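# Lift loaded sealant gun off hooks onto table

## Task

Lift the sealant gun, with its cartridge still loaded, off both hooks and set it down on the table. It must end up resting on the table, away from the rack and not leaning on any other object. The cartridge must still be in it. The gun must never drop more than a few centimetres. Declare the job finished once this holds.

## Robot and tools

Robot: two arms, left_arm and right_arm, each ending in a two-finger gripper. Base poses in the scene frame: left_arm (+0.018, +0.356, 0) m, quat_wxyz (+1.000, 0, 0, -0.005); right_arm (-0.006, -0.238, 0) m, quat_wxyz (+1.000, 0, 0, -0.026). A two-camera stand is fixed behind the arms. Cameras: cam_high, cam_low, cam_left_wrist, cam_right_wrist, each 896x504.

Frames: the scene frame has its origin at table-top height, halfway between the nominal bases. +z points up, +x points out over the table, and +y points toward left_arm. Arm names do not match left and right in the images. Reported end_effector_position (metres) and end_effector_quat_wxyz use the scene frame and can be a few centimetres off, more at long reach. Commanded offsets instead use the axes of that arm's own Hand target. For the gripper, the fingers point along +z and close along y. The reported position is the spot between the pads, roughly 1 cm short of the fingertips.

Row format, shared by execute_actions and move: a single flat list of 14 numbers, each in [-1, 1]. The first seven are for left_arm: dx, dy, dz, rx, ry, rz, opening. The next seven are the same for right_arm. Include all 14 even if only one arm moves. dx..rz are an offset, not a pose. They are measured from the arm's Hand target as it stood when the action or move began, along that Hand target's axes. The scale is 1.0 = 0.6 m for dx, dy, dz and 1.0 = 180 degrees for rotation. rx, ry, rz together form one rotation vector. Opening is absolute: +1 = fully open (0.094 m), -1 = shut. Zero in all six pose slots requests nothing new for that arm. The opening slot, however, is always a command, and 0 means half open. To keep a gripper as it is, resend its current value, shown under Tool commands.

execute_actions(actions, cameras): actions is a list of actions. Each action is up to 15 rows, one per 1/30 s step. If fewer rows are given, the last row is held until step 15. Every row in an action counts from that action's starting Hand target. The next action starts from the updated target, so repeating an offset keeps moving the arm. cameras takes a list of names, ["all"], or []. By default you get every camera only when actions is empty. An empty actions list gives the full state, the images and the scene number. Results also list some mid-action positions as step readings.

move(target, speed, blend, opening_speed, grip_force, blocking, cameras): target is one 14-number row or a list of up to 15 rows. Every row is an offset from the Hand targets at the moment the move starts, not from the previous row. speed is the top path speed in m/s, from 0.002 to 4.3, default 0.25. Rotation is allowed up to twice that value in rad/s. Give one number or one per segment. blend, in metres, rounds the corners of a list; 0 means stop at each point. opening_speed sets how fast the opening command changes, in units per second on the -1..1 scale, at least 0.2. grip_force sets the per-pad force limit in newtons, 10 to 50. It stays set until changed. Lower values close much more slowly. blocking=false returns after 0.5 s while the move continues. A move runs at most 10 s. The result includes a move: line with how it ended (done = at rest within 10 mm and 2 degrees; off_target; moving; held; fault) and any limits (paced = the pose was clipped; held = steps were withheld). Paths go straight and do not steer around anything. Fast moves lag and overshoot, especially with a nearly straight arm. Do not route a path close to an arm's own base, because the elbow can whip round.

wait(seconds): 0 to 3600. It sends nothing new and lets any running move continue. stop(): brakes the running move. zoom_image(camera, region): region is [x0, y0, x1, y1] in pixels from the top-left of the newest image, at most 504 by 504. finished_scene(scene): the integer 1 or 2 for the current scene. It is irreversible, so call it only when the gun is at rest on the table.

Behaviour: each step, the commanded orientation is limited to 40 degrees from the measured one. Grippers often stop a few centimetres short because of friction and load. The next execute_actions call re-requests the target. If the arm still falls short, send the remaining gap as a new offset. An arm blocked by something keeps pushing until you command it back past where the gripper actually is.

Result fields: Hand target (the basis for your next offsets), Tool commands, grip_measured (measured opening on the command scale; reads slightly wide when empty and a few thousandths narrower than a firmly held part), grip_effort_nm (averaged gripper motor effort, negative = closing; not a direct pad force), Joint positions (the last value per arm is the opening in metres), joint torques, and Joint velocities (omitted when all are within noise). Motor temperatures are also shown. A MOTOR HOT line appears at 85 °C. At 100 °C an OVER-TEMPERATURE FAULT drops that arm for 30 to 60 s or more. Holding loads with an outstretched arm, or pushing against something, heats the motors.

Grip: once contact is made, squeeze grows by about 1 N per 0.001 of further closing command, then jumps to the force limit near 20 N. To release, command an opening well above grip_measured.

Avoid: dropping the gun or losing the cartridge; hard impacts on the rack, hooks or table; letting anything leave the table; contact or pressing between the two arms, their grippers or their wrist cameras; straining a wrist camera cable; closing one gripper on the other's fingers. Loose objects may occasionally be nudged by outside pushes. While you think, the robot keeps holding its last command and any running move carries on.

Each tool is called after "Request:" by a JSON object that holds its "api" and its "payload".

## Session

Request:
{"api": "execute_actions", "payload": {"actions": []}}

Scene clock: 0.00 s.
left_arm: end_effector_position=(+0.0480, +0.6308, +0.1133) grip_measured=+1.000 grip_effort_nm=n/a end_effector_quat_wxyz=(+0.032, +0.996, -0.053, +0.059) | right_arm: end_effector_position=(+0.0658, -0.6233, +0.1708) grip_measured=+1.000 grip_effort_nm=n/a end_effector_quat_wxyz=(+0.301, +0.289, +0.892, -0.176)
Joint positions: left_arm=[1.547 1.177 0.783 -1.242 0.117 -1.495 0.094] | right_arm=[-1.532 1.078 0.727 -0.653 -0.457 -0.822 0.094]
Joint velocities: within noise
Joint torques (N m): no reading
Motor temperatures (°C): left_arm=[39 35 30 26 28 28 37] | right_arm=[30 28 32 35 31 34 33]
Heat: left arm: hottest waist 39 °C; right arm: hottest wrist pitch 35 °C.
Hand target: left_arm +0.0484, +0.6410, +0.1230; +0.017, +0.997, -0.054, +0.059 | right_arm +0.0657, -0.6326, +0.1858; +0.306, +0.284, +0.889, -0.191
Tool commands: left_gripper/opening=+1.0 right_gripper/opening=+1.0

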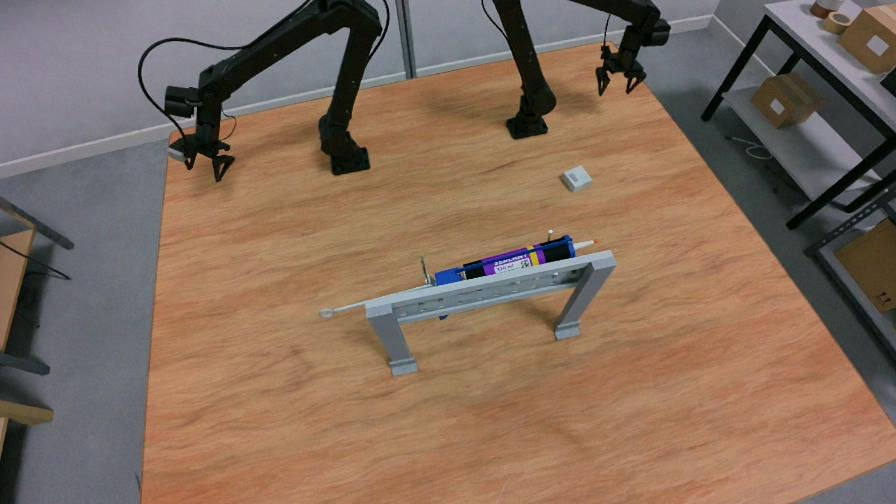

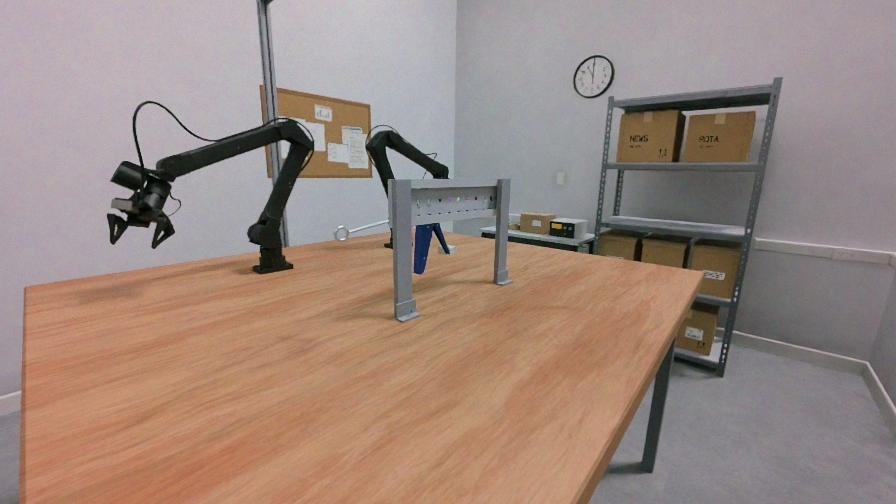

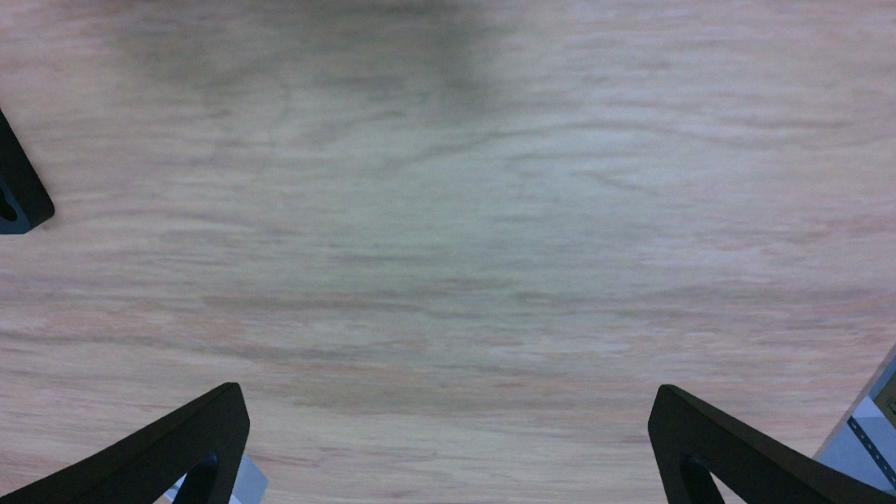

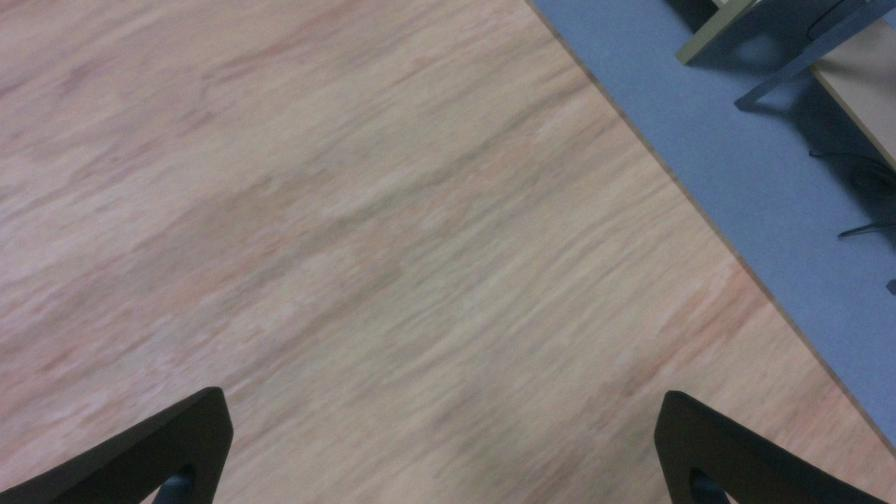

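Request:
{"api": "zoom_image", "payload": {"camera": "cam_high", "region": [300, 150, 640, 390]}}

Request:
{"api": "zoom_image", "payload": {"camera": "cam_low", "region": [320, 160, 560, 330]}}

Scaled by 1.482 from the camera's image (finer frame: 1280x720).

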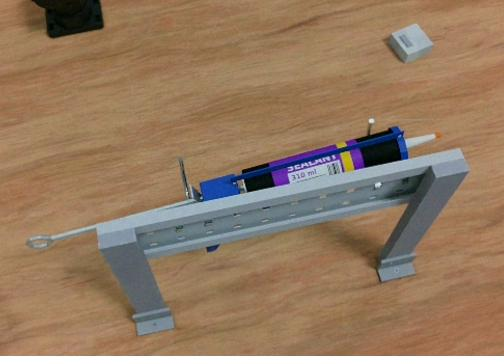

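Scaled by 2.100 from the camera's image (finer frame: 1280x720).

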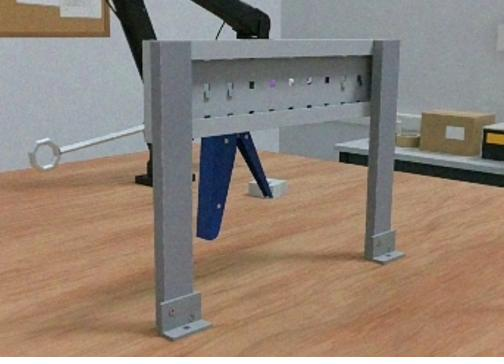

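Request:
{"api": "move", "payload": {"target": [[0.3007,0.1313,-0.2578,0.134,-0.1405,0.6262,1,-0.1523,0.3407,-0.1998,-0.128,-0.0858,-0.0569,1],[0.4159,0.4428,-0.3698,-0.4997,-0.0349,-0.8151,1,-0.147,0.628,-0.4497,-0.2559,-0.1715,-0.1137,1]], "blend": [0.05,0], "speed": 0.4, "cameras": ["all"]}}

Scene clock: 17.50 s.
left_arm: end_effector_position=(+0.2401, +0.3631, +0.3754) grip_measured=+1.000 grip_effort_nm=-0.04 end_effector_quat_wxyz=(+0.559, +0.091, +0.820, -0.081) | right_arm: end_effector_position=(+0.2399, -0.2415, +0.3697) grip_measured=+1.000 grip_effort_nm=0.02 end_effector_quat_wxyz=(+0.558, -0.072, +0.825, +0.050)
Joint positions: left_arm=[0.651 0.288 0.761 -1.028 0.816 0.391 0.094] | right_arm=[-0.301 0.292 0.727 -0.869 -0.487 -0.211 0.094]
Joint torques (N m): left_arm=[-1.14 2.78 7.79 2.44 0.28 0.17] | right_arm=[0.32 3.37 9.46 3.12 -0.12 0.16]
Heat: left arm: hottest waist 38 °C; right arm: hottest wrist pitch 35 °C.
Hand target: left_arm +0.2403, +0.3597, +0.3801; +0.568, +0.107, +0.812, -0.075 | right_arm +0.2399, -0.2396, +0.3802; +0.571, -0.072, +0.816, +0.050
Off the commanded pose: left_arm 0.006 m, 2 deg | right_arm 0.011 m, 2 deg.
move: off_target (right_arm)

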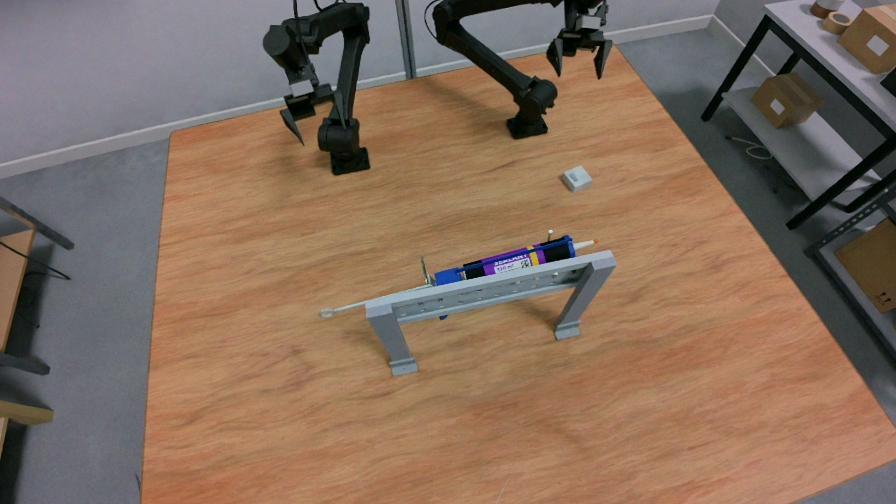

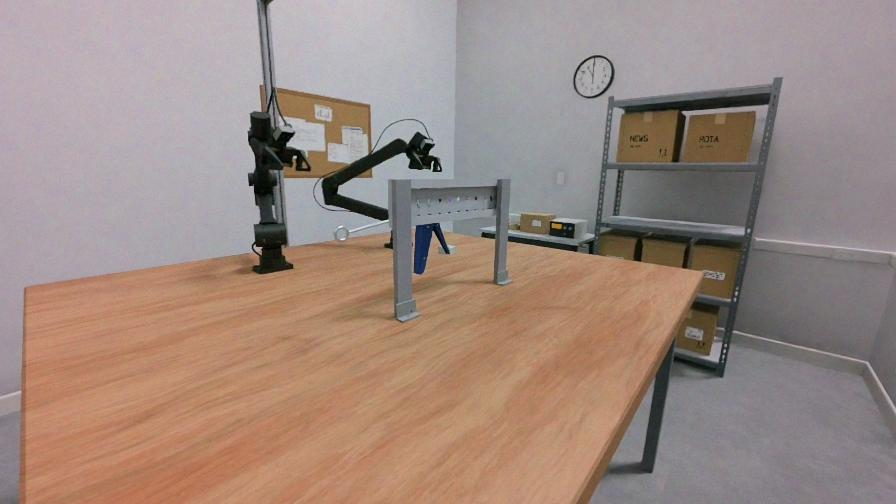

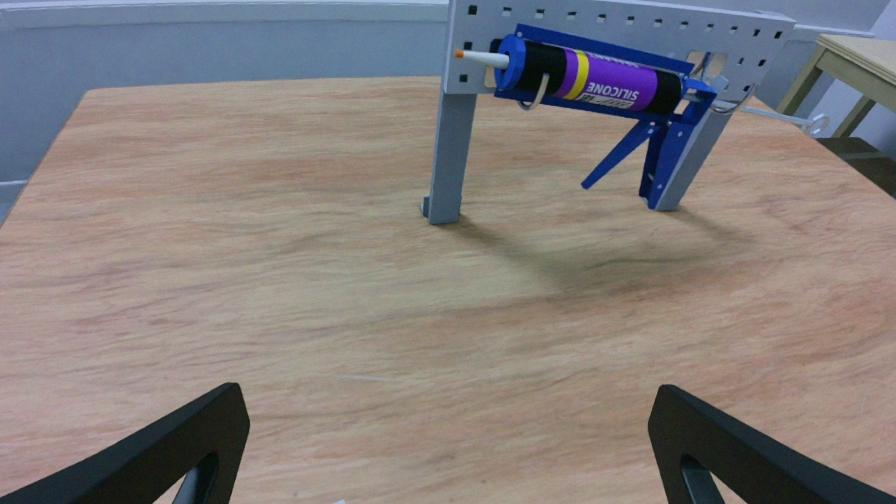

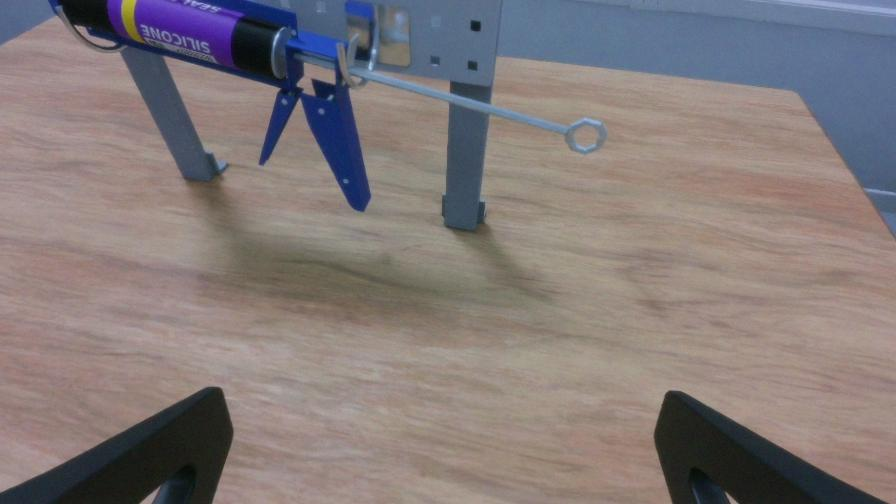

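Request:
{"api": "zoom_image", "payload": {"camera": "cam_left_wrist", "region": [420, 0, 850, 240]}}

Request:
{"api": "zoom_image", "payload": {"camera": "cam_right_wrist", "region": [40, 0, 620, 240]}}

Scaled by 1.172 from the camera's image (finer frame: 1280x720).

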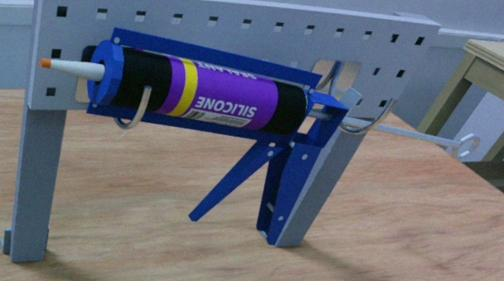

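Region (40, 0, 620, 240) is 580x240 pixels. A region can be at most 504 by 504 pixels.

Request:
{"api": "zoom_image", "payload": {"camera": "cam_right_wrist", "region": [40, 0, 400, 220]}}

Scaled by 1.400 from the camera's image (finer frame: 1280x720).

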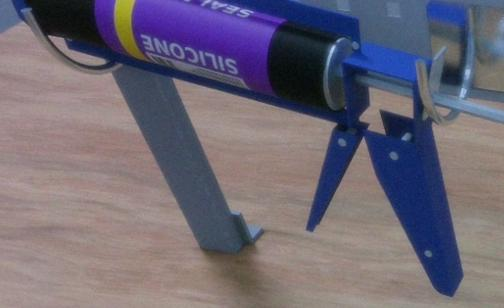

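Request:
{"api": "move", "payload": {"target": [-0.1988,-0.1343,0.351,-0.0783,0,-0.0285,1,-0.1892,0.0862,0.3257,0.0522,0,0.019,1], "speed": 0.35, "cameras": ["all"]}}

Scene clock: 28.20 s.
left_arm: end_effector_position=(+0.4407, +0.2255, +0.3778) grip_measured=+1.000 grip_effort_nm=-0.04 end_effector_quat_wxyz=(+0.542, +0.014, +0.840, +0.017) | right_arm: end_effector_position=(+0.4430, -0.1532, +0.3784) grip_measured=+1.000 grip_effort_nm=0.02 end_effector_quat_wxyz=(+0.541, -0.014, +0.841, -0.014)
Joint positions: left_arm=[-0.455 0.923 0.948 -0.494 -0.433 -0.163 0.094] | right_arm=[0.34 0.942 0.957 -0.46 0.271 0.084 0.094]
Joint torques (N m): left_arm=[-0.38 -4.13 13.37 2.56 -0.37 -0.02] | right_arm=[0.03 -4.84 14.2 3.1 0.19 0.16]
Heat: left arm: hottest waist 38 °C; right arm: hottest elbow 35 °C.
Hand target: left_arm +0.4499, +0.2200, +0.4199; +0.573, +0.000, +0.819, +0.000 | right_arm +0.4499, -0.1499, +0.4198; +0.573, +0.000, +0.819, +0.000
Off the commanded pose: left_arm 0.043 m, 5 deg | right_arm 0.042 m, 5 deg.
move: off_target (left_arm, right_arm)

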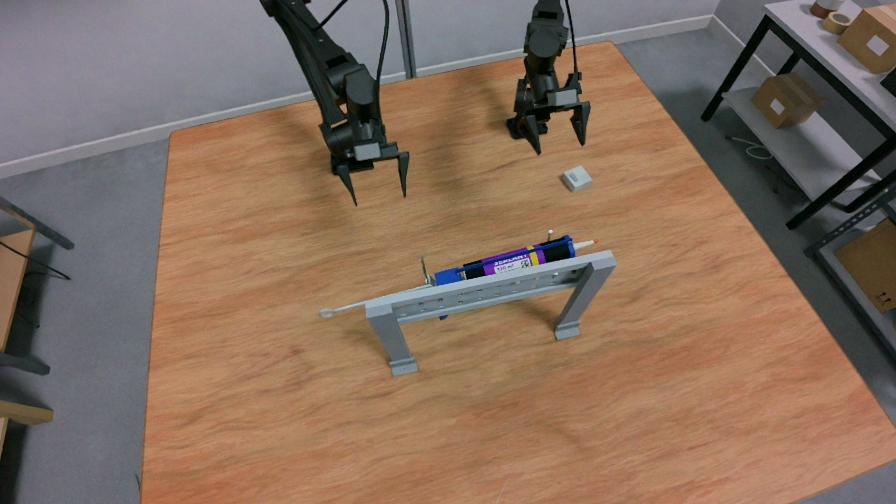

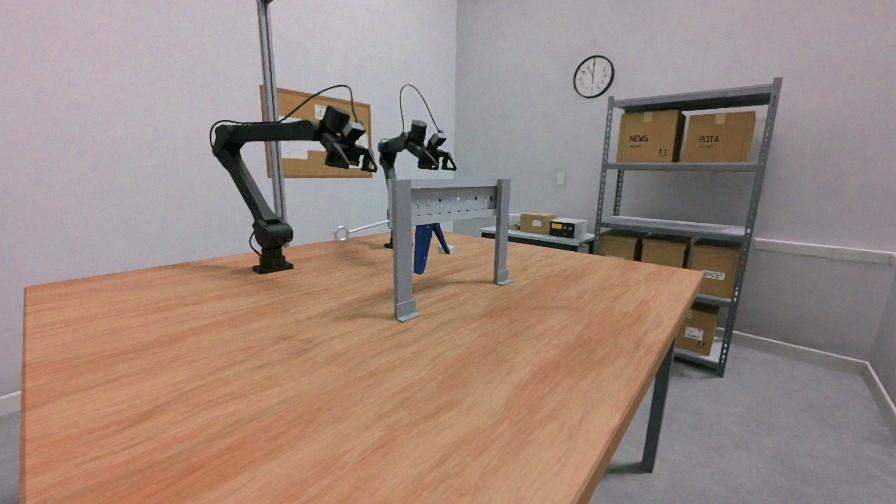

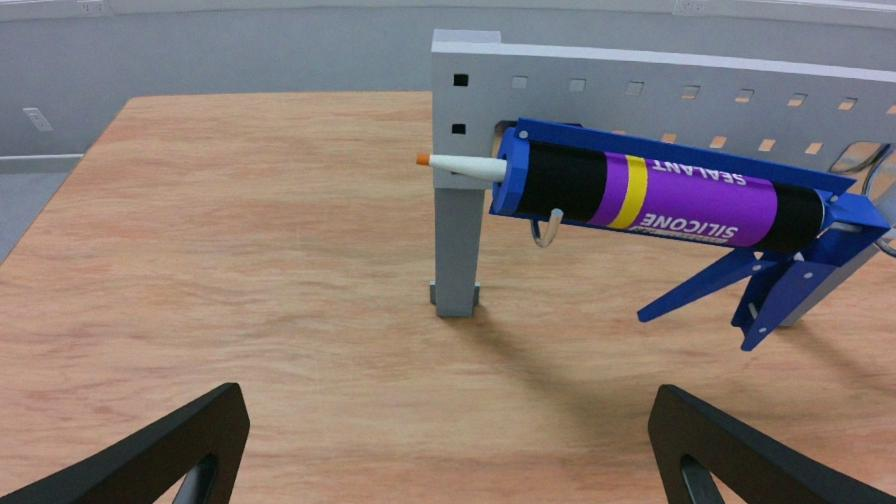

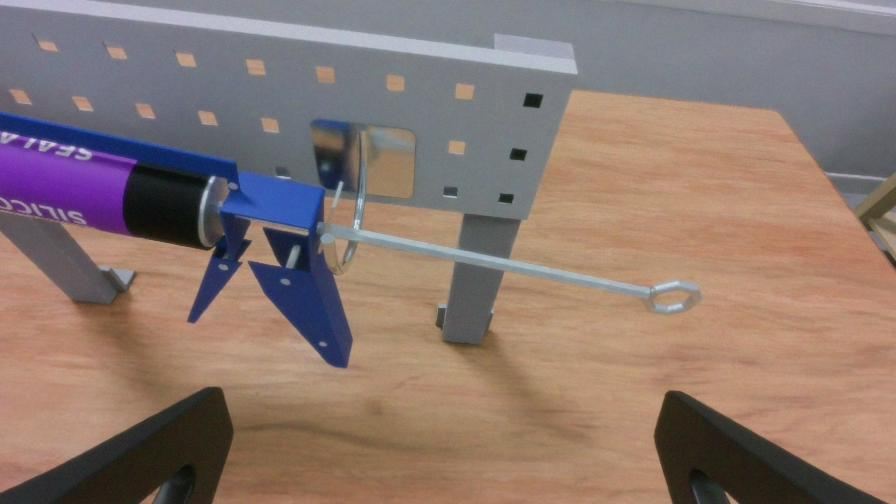

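Request:
{"api": "zoom_image", "payload": {"camera": "cam_right_wrist", "region": [180, 90, 480, 380]}}

Request:
{"api": "zoom_image", "payload": {"camera": "cam_left_wrist", "region": [410, 90, 896, 360]}}

Scaled by 1.680 from the camera's image (finer frame: 1280x720).

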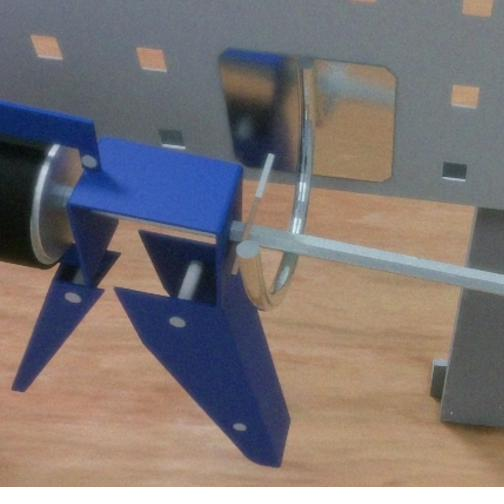

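Scaled by 1.037 from the camera's image (finer frame: 1280x720).

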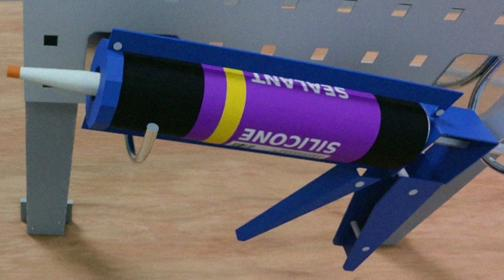

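Request:
{"api": "move", "payload": {"target": [0.1137,-0.125,0.1747,0.1321,-0.0381,-0.4446,1,0.3157,0.1832,0.2038,0.0263,-0.0852,0.0435,0.3], "speed": 0.3, "cameras": ["cam_left_wrist","cam_right_wrist","cam_high"]}}

Scene clock: 52.10 s.
left_arm: end_effector_position=(+0.5257, +0.1524, +0.3190) grip_measured=+1.000 grip_effort_nm=-0.04 end_effector_quat_wxyz=(+0.473, -0.417, +0.583, -0.513) | right_arm: end_effector_position=(+0.4996, -0.0440, +0.1933) grip_measured=+0.302 grip_effort_nm=-0.06 end_effector_quat_wxyz=(+0.668, +0.071, +0.741, -0.007)
Joint positions: left_arm=[-0.452 1.256 0.748 0.481 -0.257 -1.453 0.094] | right_arm=[0.619 1.525 0.664 0.723 0.668 0.171 0.061]
Joint torques (N m): left_arm=[-1.26 -7.24 8.06 2.78 -0.25 0.08] | right_arm=[0.21 -9.82 6.86 3.14 0.15 0.12]
Motor temperatures (°C): left_arm=[38 34 38 26 27 27 36] | right_arm=[29 28 38 34 30 32 31]
Heat: left arm: hottest waist 38 °C; right arm: hottest elbow 38 °C.
Hand target: left_arm +0.5251, +0.1451, +0.3200; +0.472, -0.414, +0.579, -0.521 | right_arm +0.4999, -0.0400, +0.2000; +0.676, +0.079, +0.733, +0.005
Off the commanded pose: left_arm 0.007 m, 1 deg | right_arm 0.008 m, 2 deg.
move: done
Images, in order (width x height): cam_high 896x504, cam_left_wrist 896x504, cam_right_wrist 896x504.

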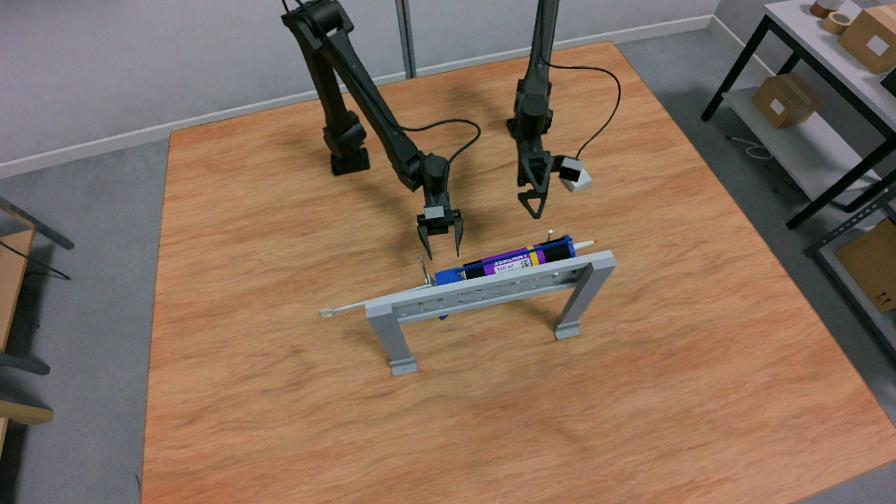

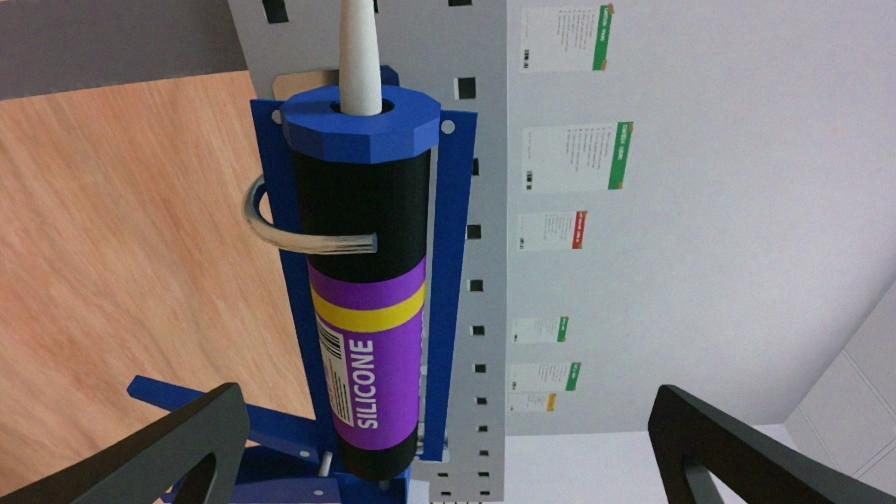

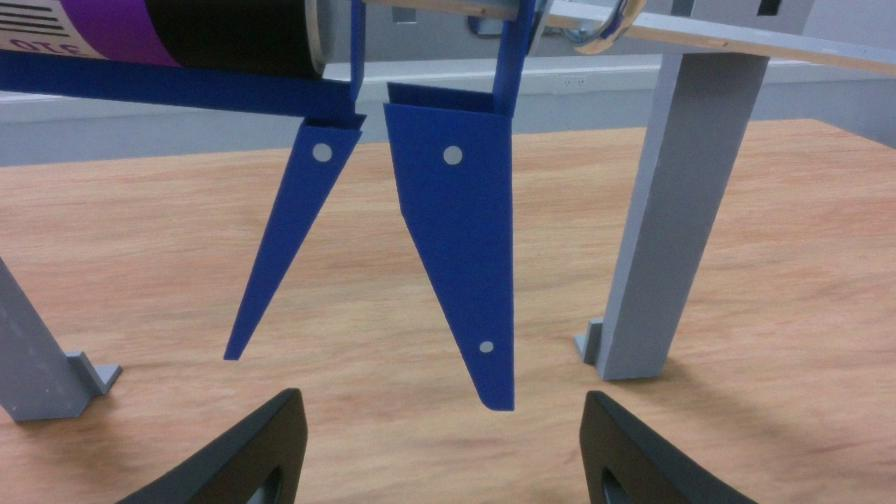

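Request:
{"api": "zoom_image", "payload": {"camera": "cam_left_wrist", "region": [200, 50, 520, 504]}}

Request:
{"api": "zoom_image", "payload": {"camera": "cam_right_wrist", "region": [200, 0, 650, 430]}}

Request:
{"api": "zoom_image", "payload": {"camera": "cam_high", "region": [400, 200, 620, 330]}}

Scaled by 1.110 from the camera's image (finer frame: 1280x720).

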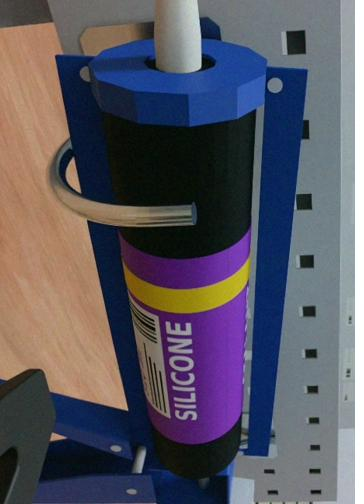

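Scaled by 1.120 from the camera's image (finer frame: 1280x720).

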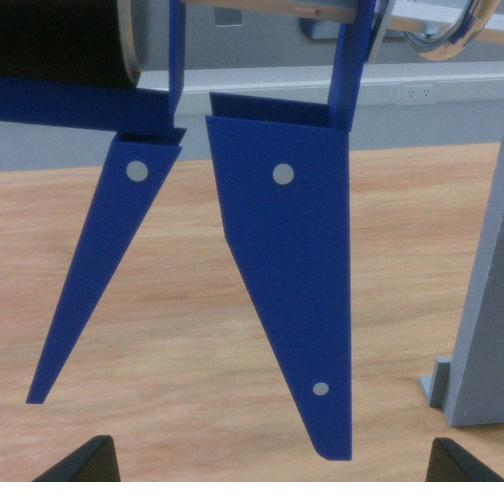

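Scaled by 2.291 from the camera's image (finer frame: 1280x720).

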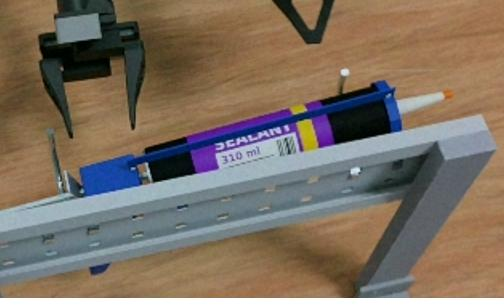

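Request:
{"api": "move", "payload": {"target": [0.055,0.055,0.07,0,0,0,1,0,-0.01,0.11,0,0,0,0.3], "speed": 0.15, "cameras": ["cam_left_wrist","cam_right_wrist"]}}

Scene clock: 71.00 s.
left_arm: end_effector_position=(+0.5478, +0.1208, +0.2493) grip_measured=+1.000 grip_effort_nm=-0.04 end_effector_quat_wxyz=(+0.463, -0.423, +0.603, -0.494) | right_arm: end_effector_position=(+0.5512, -0.0587, +0.1749) grip_measured=+0.302 grip_effort_nm=-0.06 end_effector_quat_wxyz=(+0.660, +0.072, +0.748, -0.005)
Joint positions: left_arm=[-0.495 1.451 0.758 0.605 -0.298 -1.455 0.094] | right_arm=[0.524 1.641 0.76 0.727 0.571 0.171 0.061]
Joint torques (N m): left_arm=[-0.91 -9.88 10.97 2.73 -0.27 0.08] | right_arm=[-0.44 -10.99 9.76 2.99 -0.06 -0.02]
Heat: left arm: hottest waist 38 °C; right arm: hottest elbow 37 °C.
Hand target: left_arm +0.5596, +0.1080, +0.2828; +0.472, -0.414, +0.579, -0.521 | right_arm +0.5647, -0.0525, +0.1934; +0.676, +0.079, +0.733, +0.005
Off the commanded pose: left_arm 0.038 m, 4 deg | right_arm 0.024 m, 3 deg.
move: off_target (left_arm, right_arm)

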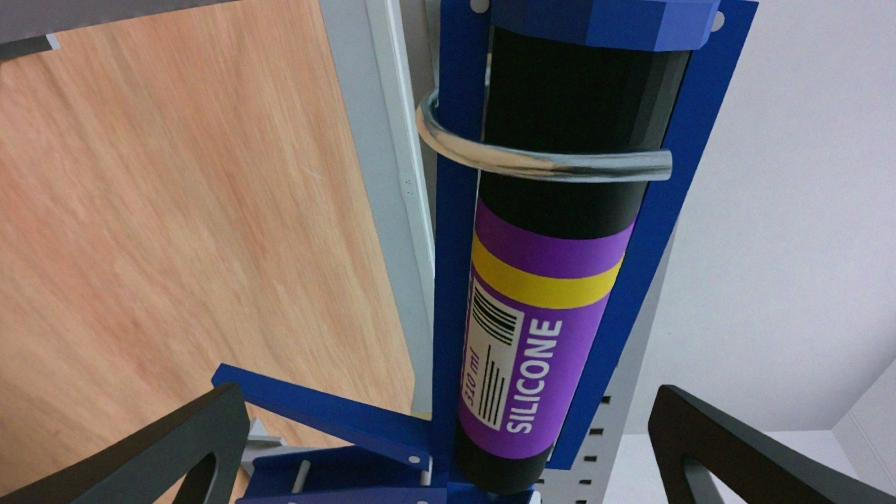

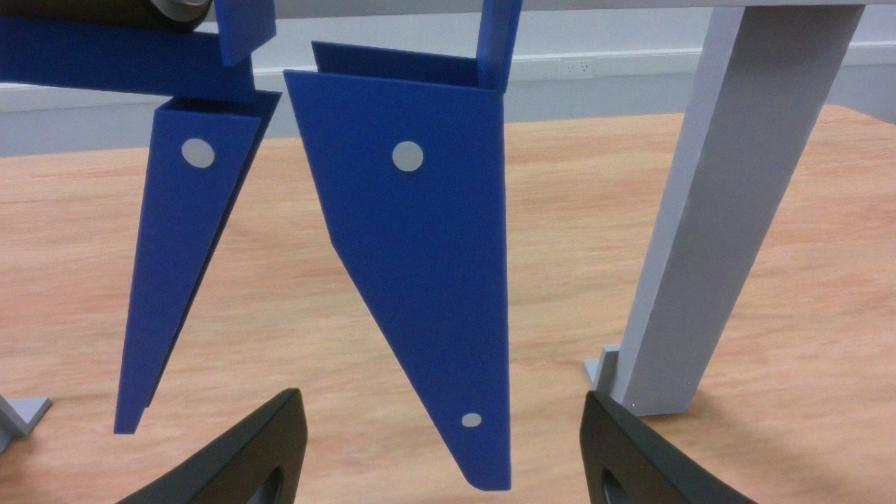

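Request:
{"api": "move", "payload": {"target": [0,-0.06,0,0,0,0,1,0,-0.005,0.0,0,0,0,0.3], "speed": 0.15, "cameras": ["all"]}}

Request:
{"api": "zoom_image", "payload": {"camera": "cam_high", "region": [380, 180, 640, 340]}}

Request:
{"api": "zoom_image", "payload": {"camera": "cam_low", "region": [370, 140, 530, 300]}}

Scene clock: 84.43 s.
left_arm: end_effector_position=(+0.5531, +0.1155, +0.2833) grip_measured=+1.000 grip_effort_nm=-0.04 end_effector_quat_wxyz=(+0.467, -0.421, +0.596, -0.499) | right_arm: end_effector_position=(+0.5514, -0.0582, +0.1748) grip_measured=+0.302 grip_effort_nm=-0.06 end_effector_quat_wxyz=(+0.660, +0.070, +0.748, -0.004)
Joint positions: left_arm=[-0.502 1.412 0.814 0.528 -0.307 -1.455 0.094] | right_arm=[0.524 1.641 0.76 0.727 0.566 0.171 0.061]
Joint torques (N m): left_arm=[-1.2 -11.11 11.28 1.55 -0.27 0.09] | right_arm=[-0.73 -11.22 9.35 3.1 -0.06 -0.03]
Heat: left arm: hottest elbow 38 °C; right arm: hottest elbow 38 °C.
Hand target: left_arm +0.5591, +0.1038, +0.3186; +0.472, -0.414, +0.579, -0.521 | right_arm +0.5644, -0.0555, +0.1930; +0.676, +0.079, +0.733, +0.005
Off the commanded pose: left_arm 0.038 m, 3 deg | right_arm 0.022 m, 3 deg.
move: off_target (left_arm, right_arm)

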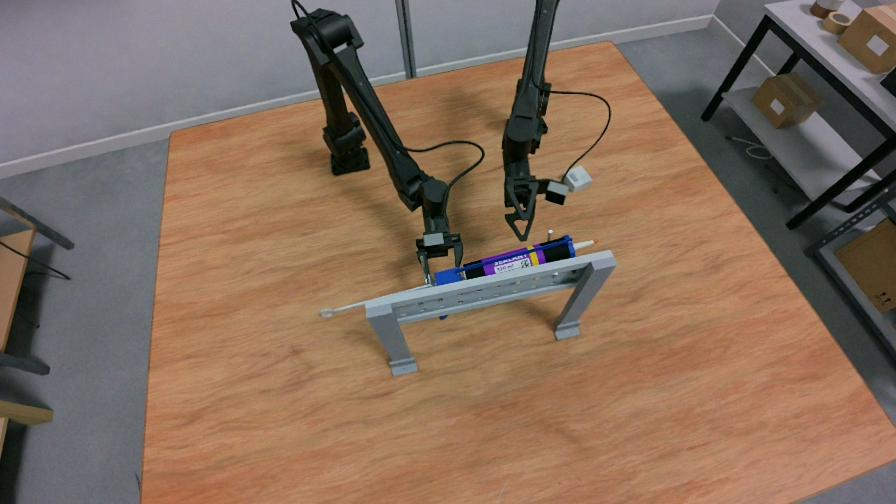

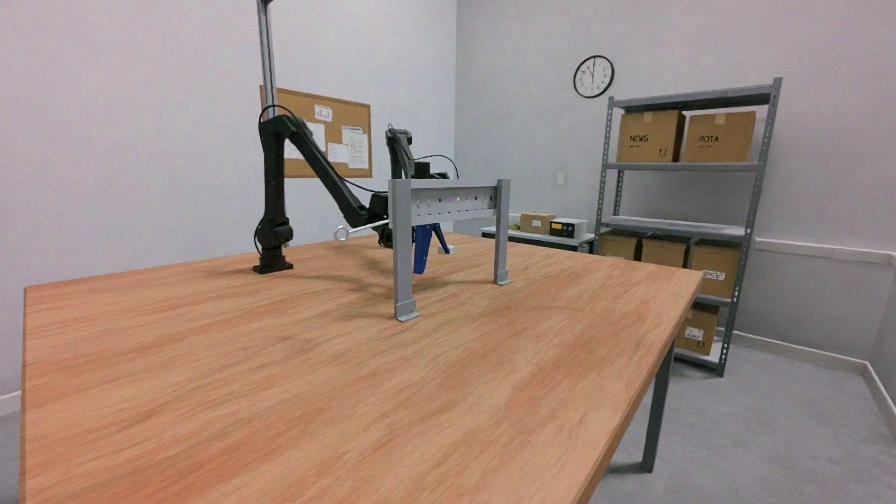

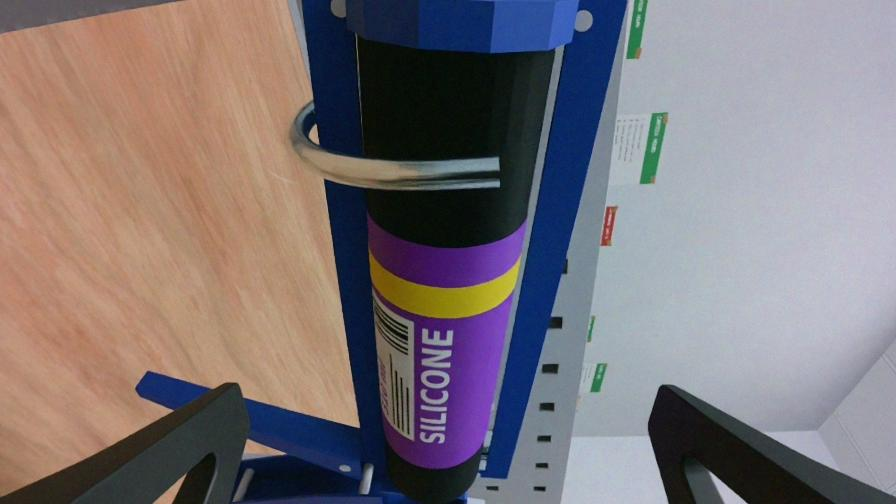

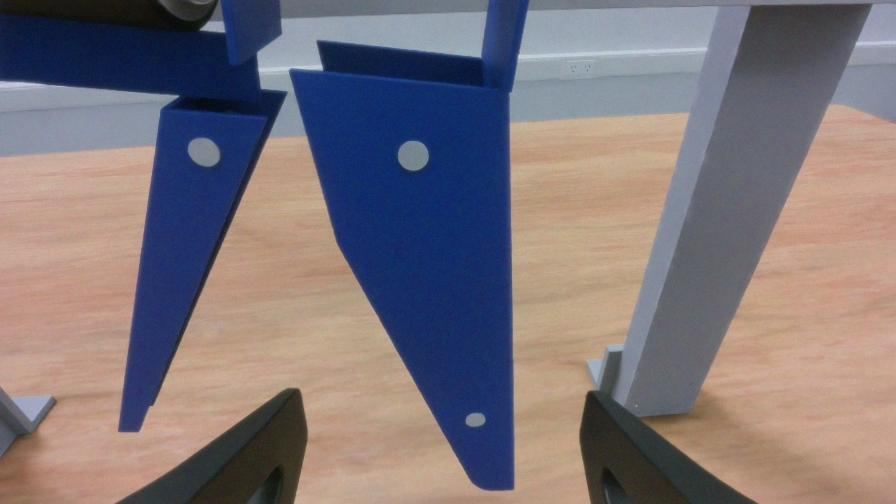

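Scaled by 1.938 from the camera's image (finer frame: 1280x720).

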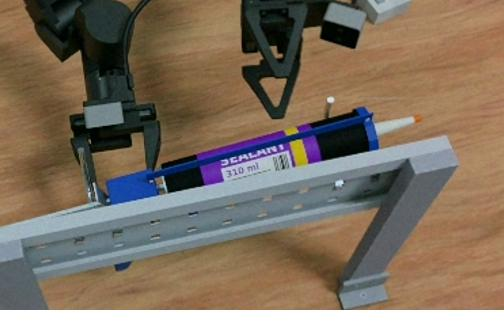

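Scaled by 3.150 from the camera's image (finer frame: 1280x720).

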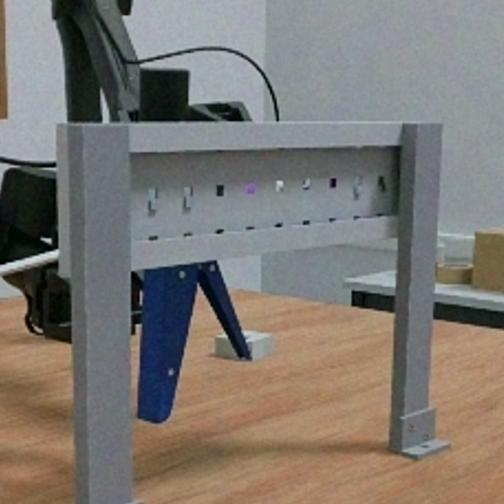

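Request:
{"api": "move", "payload": {"target": [0,0,0.075,0.0206,0,0.02,1,-0.01,0,0.058,0,-0.006,0,0.4], "speed": 0.12, "cameras": ["cam_left_wrist","cam_right_wrist"]}}

Scene clock: 110.13 s.
left_arm: end_effector_position=(+0.5858, +0.0945, +0.2854) grip_measured=+1.000 grip_effort_nm=-0.04 end_effector_quat_wxyz=(+0.484, -0.388, +0.598, -0.507) | right_arm: end_effector_position=(+0.5847, -0.0632, +0.1764) grip_measured=+0.399 grip_effort_nm=0.10 end_effector_quat_wxyz=(+0.665, +0.075, +0.743, -0.001)
Joint positions: left_arm=[-0.496 1.521 0.901 0.602 -0.273 -1.389 0.094] | right_arm=[0.482 1.702 0.838 0.731 0.529 0.168 0.066]
Joint torques (N m): left_arm=[1.03 -10.93 11.52 2.77 0.04 0.25] | right_arm=[-0.62 -12.1 9.91 3.15 -0.07 -0.13]
Heat: left arm: hottest elbow 40 °C; right arm: hottest elbow 38 °C.
Hand target: left_arm +0.6030, +0.0942, +0.3180; +0.501, -0.380, +0.574, -0.524 | right_arm +0.5992, -0.0596, +0.1958; +0.682, +0.079, +0.727, +0.005
Off the commanded pose: left_arm 0.037 m, 4 deg | right_arm 0.025 m, 3 deg.
move: off_target (left_arm, right_arm)

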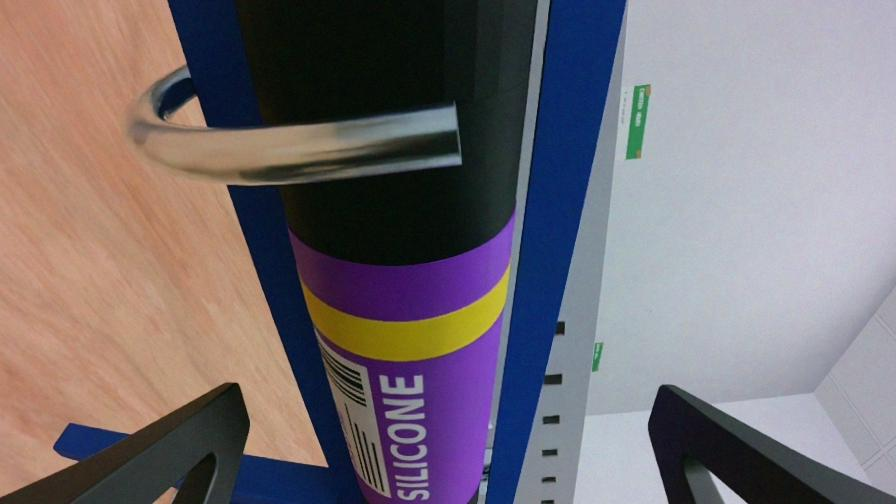

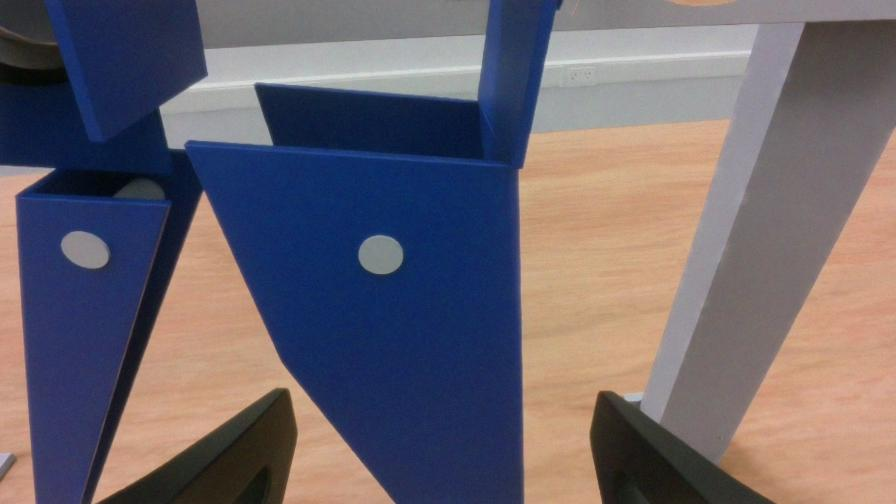

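Request:
{"api": "move", "payload": {"target": [[0,0.019,0,0,0,0,1,0,0.012,0.0,0,0,0,0.4],[0,0.019,0.024,0,0,0,1,0,0.012,0.014,0,0,0,0.4]], "speed": 0.08, "cameras": ["cam_left_wrist","cam_right_wrist"]}}

Scene clock: 117.07 s.
left_arm: end_effector_position=(+0.6000, +0.0933, +0.2817) grip_measured=+1.000 grip_effort_nm=-0.04 end_effector_quat_wxyz=(+0.486, -0.386, +0.594, -0.512) | right_arm: end_effector_position=(+0.5950, -0.0591, +0.1802) grip_measured=+0.399 grip_effort_nm=0.09 end_effector_quat_wxyz=(+0.669, +0.078, +0.739, +0.000)
Joint positions: left_arm=[-0.484 1.565 0.929 0.632 -0.26 -1.389 0.094] | right_arm=[0.482 1.722 0.871 0.731 0.533 0.168 0.066]
Joint torques (N m): left_arm=[0.97 -11.11 11.45 2.47 0.04 0.24] | right_arm=[-0.38 -12.34 10.03 2.67 -0.07 -0.12]
Heat: left arm: hottest elbow 39 °C; right arm: hottest elbow 38 °C.
Hand target: left_arm +0.6181, +0.0928, +0.3077; +0.501, -0.380, +0.574, -0.524 | right_arm +0.6084, -0.0533, +0.1964; +0.683, +0.079, +0.727, +0.005
Off the commanded pose: left_arm 0.032 m, 3 deg | right_arm 0.022 m, 2 deg.
move: off_target (left_arm, right_arm)

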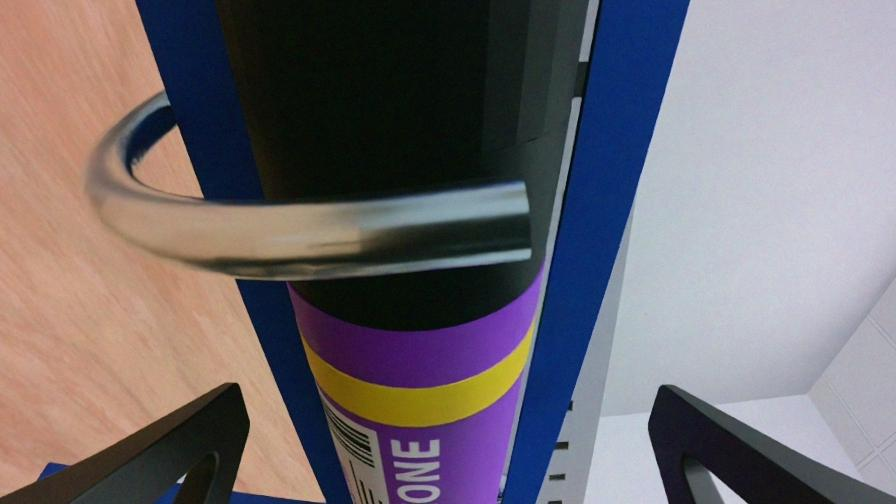

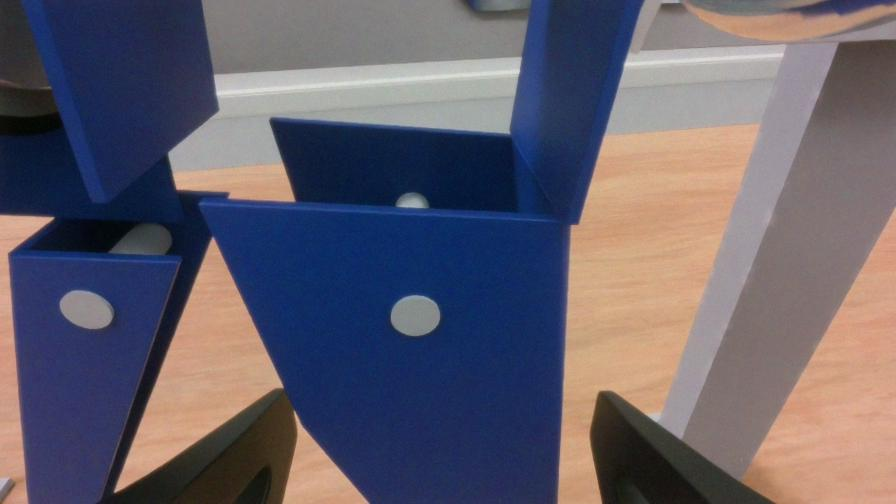

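Request:
{"api": "move", "payload": {"target": [[0,0.018,0,0,0,0,1,0,0.003,0.008,0,0,0,0.4],[0,0.018,0.027,0,0,0,1,0,0.003,0.01,0,0,0,0.4]], "speed": 0.08, "cameras": ["cam_left_wrist","cam_right_wrist"]}}

Scene clock: 120.87 s.
left_arm: end_effector_position=(+0.6170, +0.0917, +0.2739) grip_measured=+1.000 grip_effort_nm=-0.04 end_effector_quat_wxyz=(+0.487, -0.386, +0.592, -0.513) | right_arm: end_effector_position=(+0.5998, -0.0564, +0.1804) grip_measured=+0.399 grip_effort_nm=0.10 end_effector_quat_wxyz=(+0.671, +0.078, +0.738, +0.002)
Joint positions: left_arm=[-0.47 1.616 0.964 0.653 -0.247 -1.389 0.094] | right_arm=[0.482 1.734 0.886 0.731 0.53 0.168 0.066]
Joint torques (N m): left_arm=[0.97 -11.75 11.3 2.4 0.03 0.23] | right_arm=[-0.56 -12.63 10.26 2.44 -0.08 -0.13]
Heat: left arm: hottest elbow 39 °C; right arm: hottest elbow 38 °C.
Hand target: left_arm +0.6349, +0.0911, +0.2978; +0.501, -0.380, +0.574, -0.524 | right_arm +0.6145, -0.0522, +0.1961; +0.683, +0.079, +0.727, +0.005
Off the commanded pose: left_arm 0.030 m, 3 deg | right_arm 0.022 m, 2 deg.
move: off_target (left_arm, right_arm)

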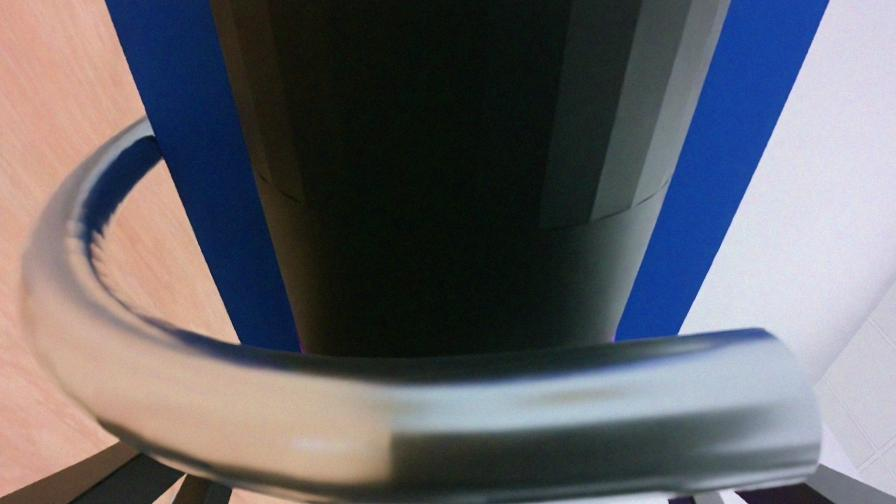

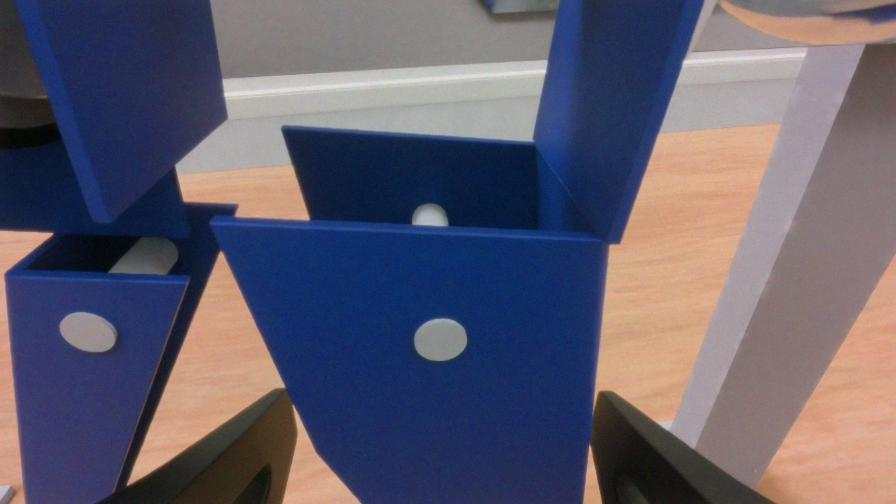

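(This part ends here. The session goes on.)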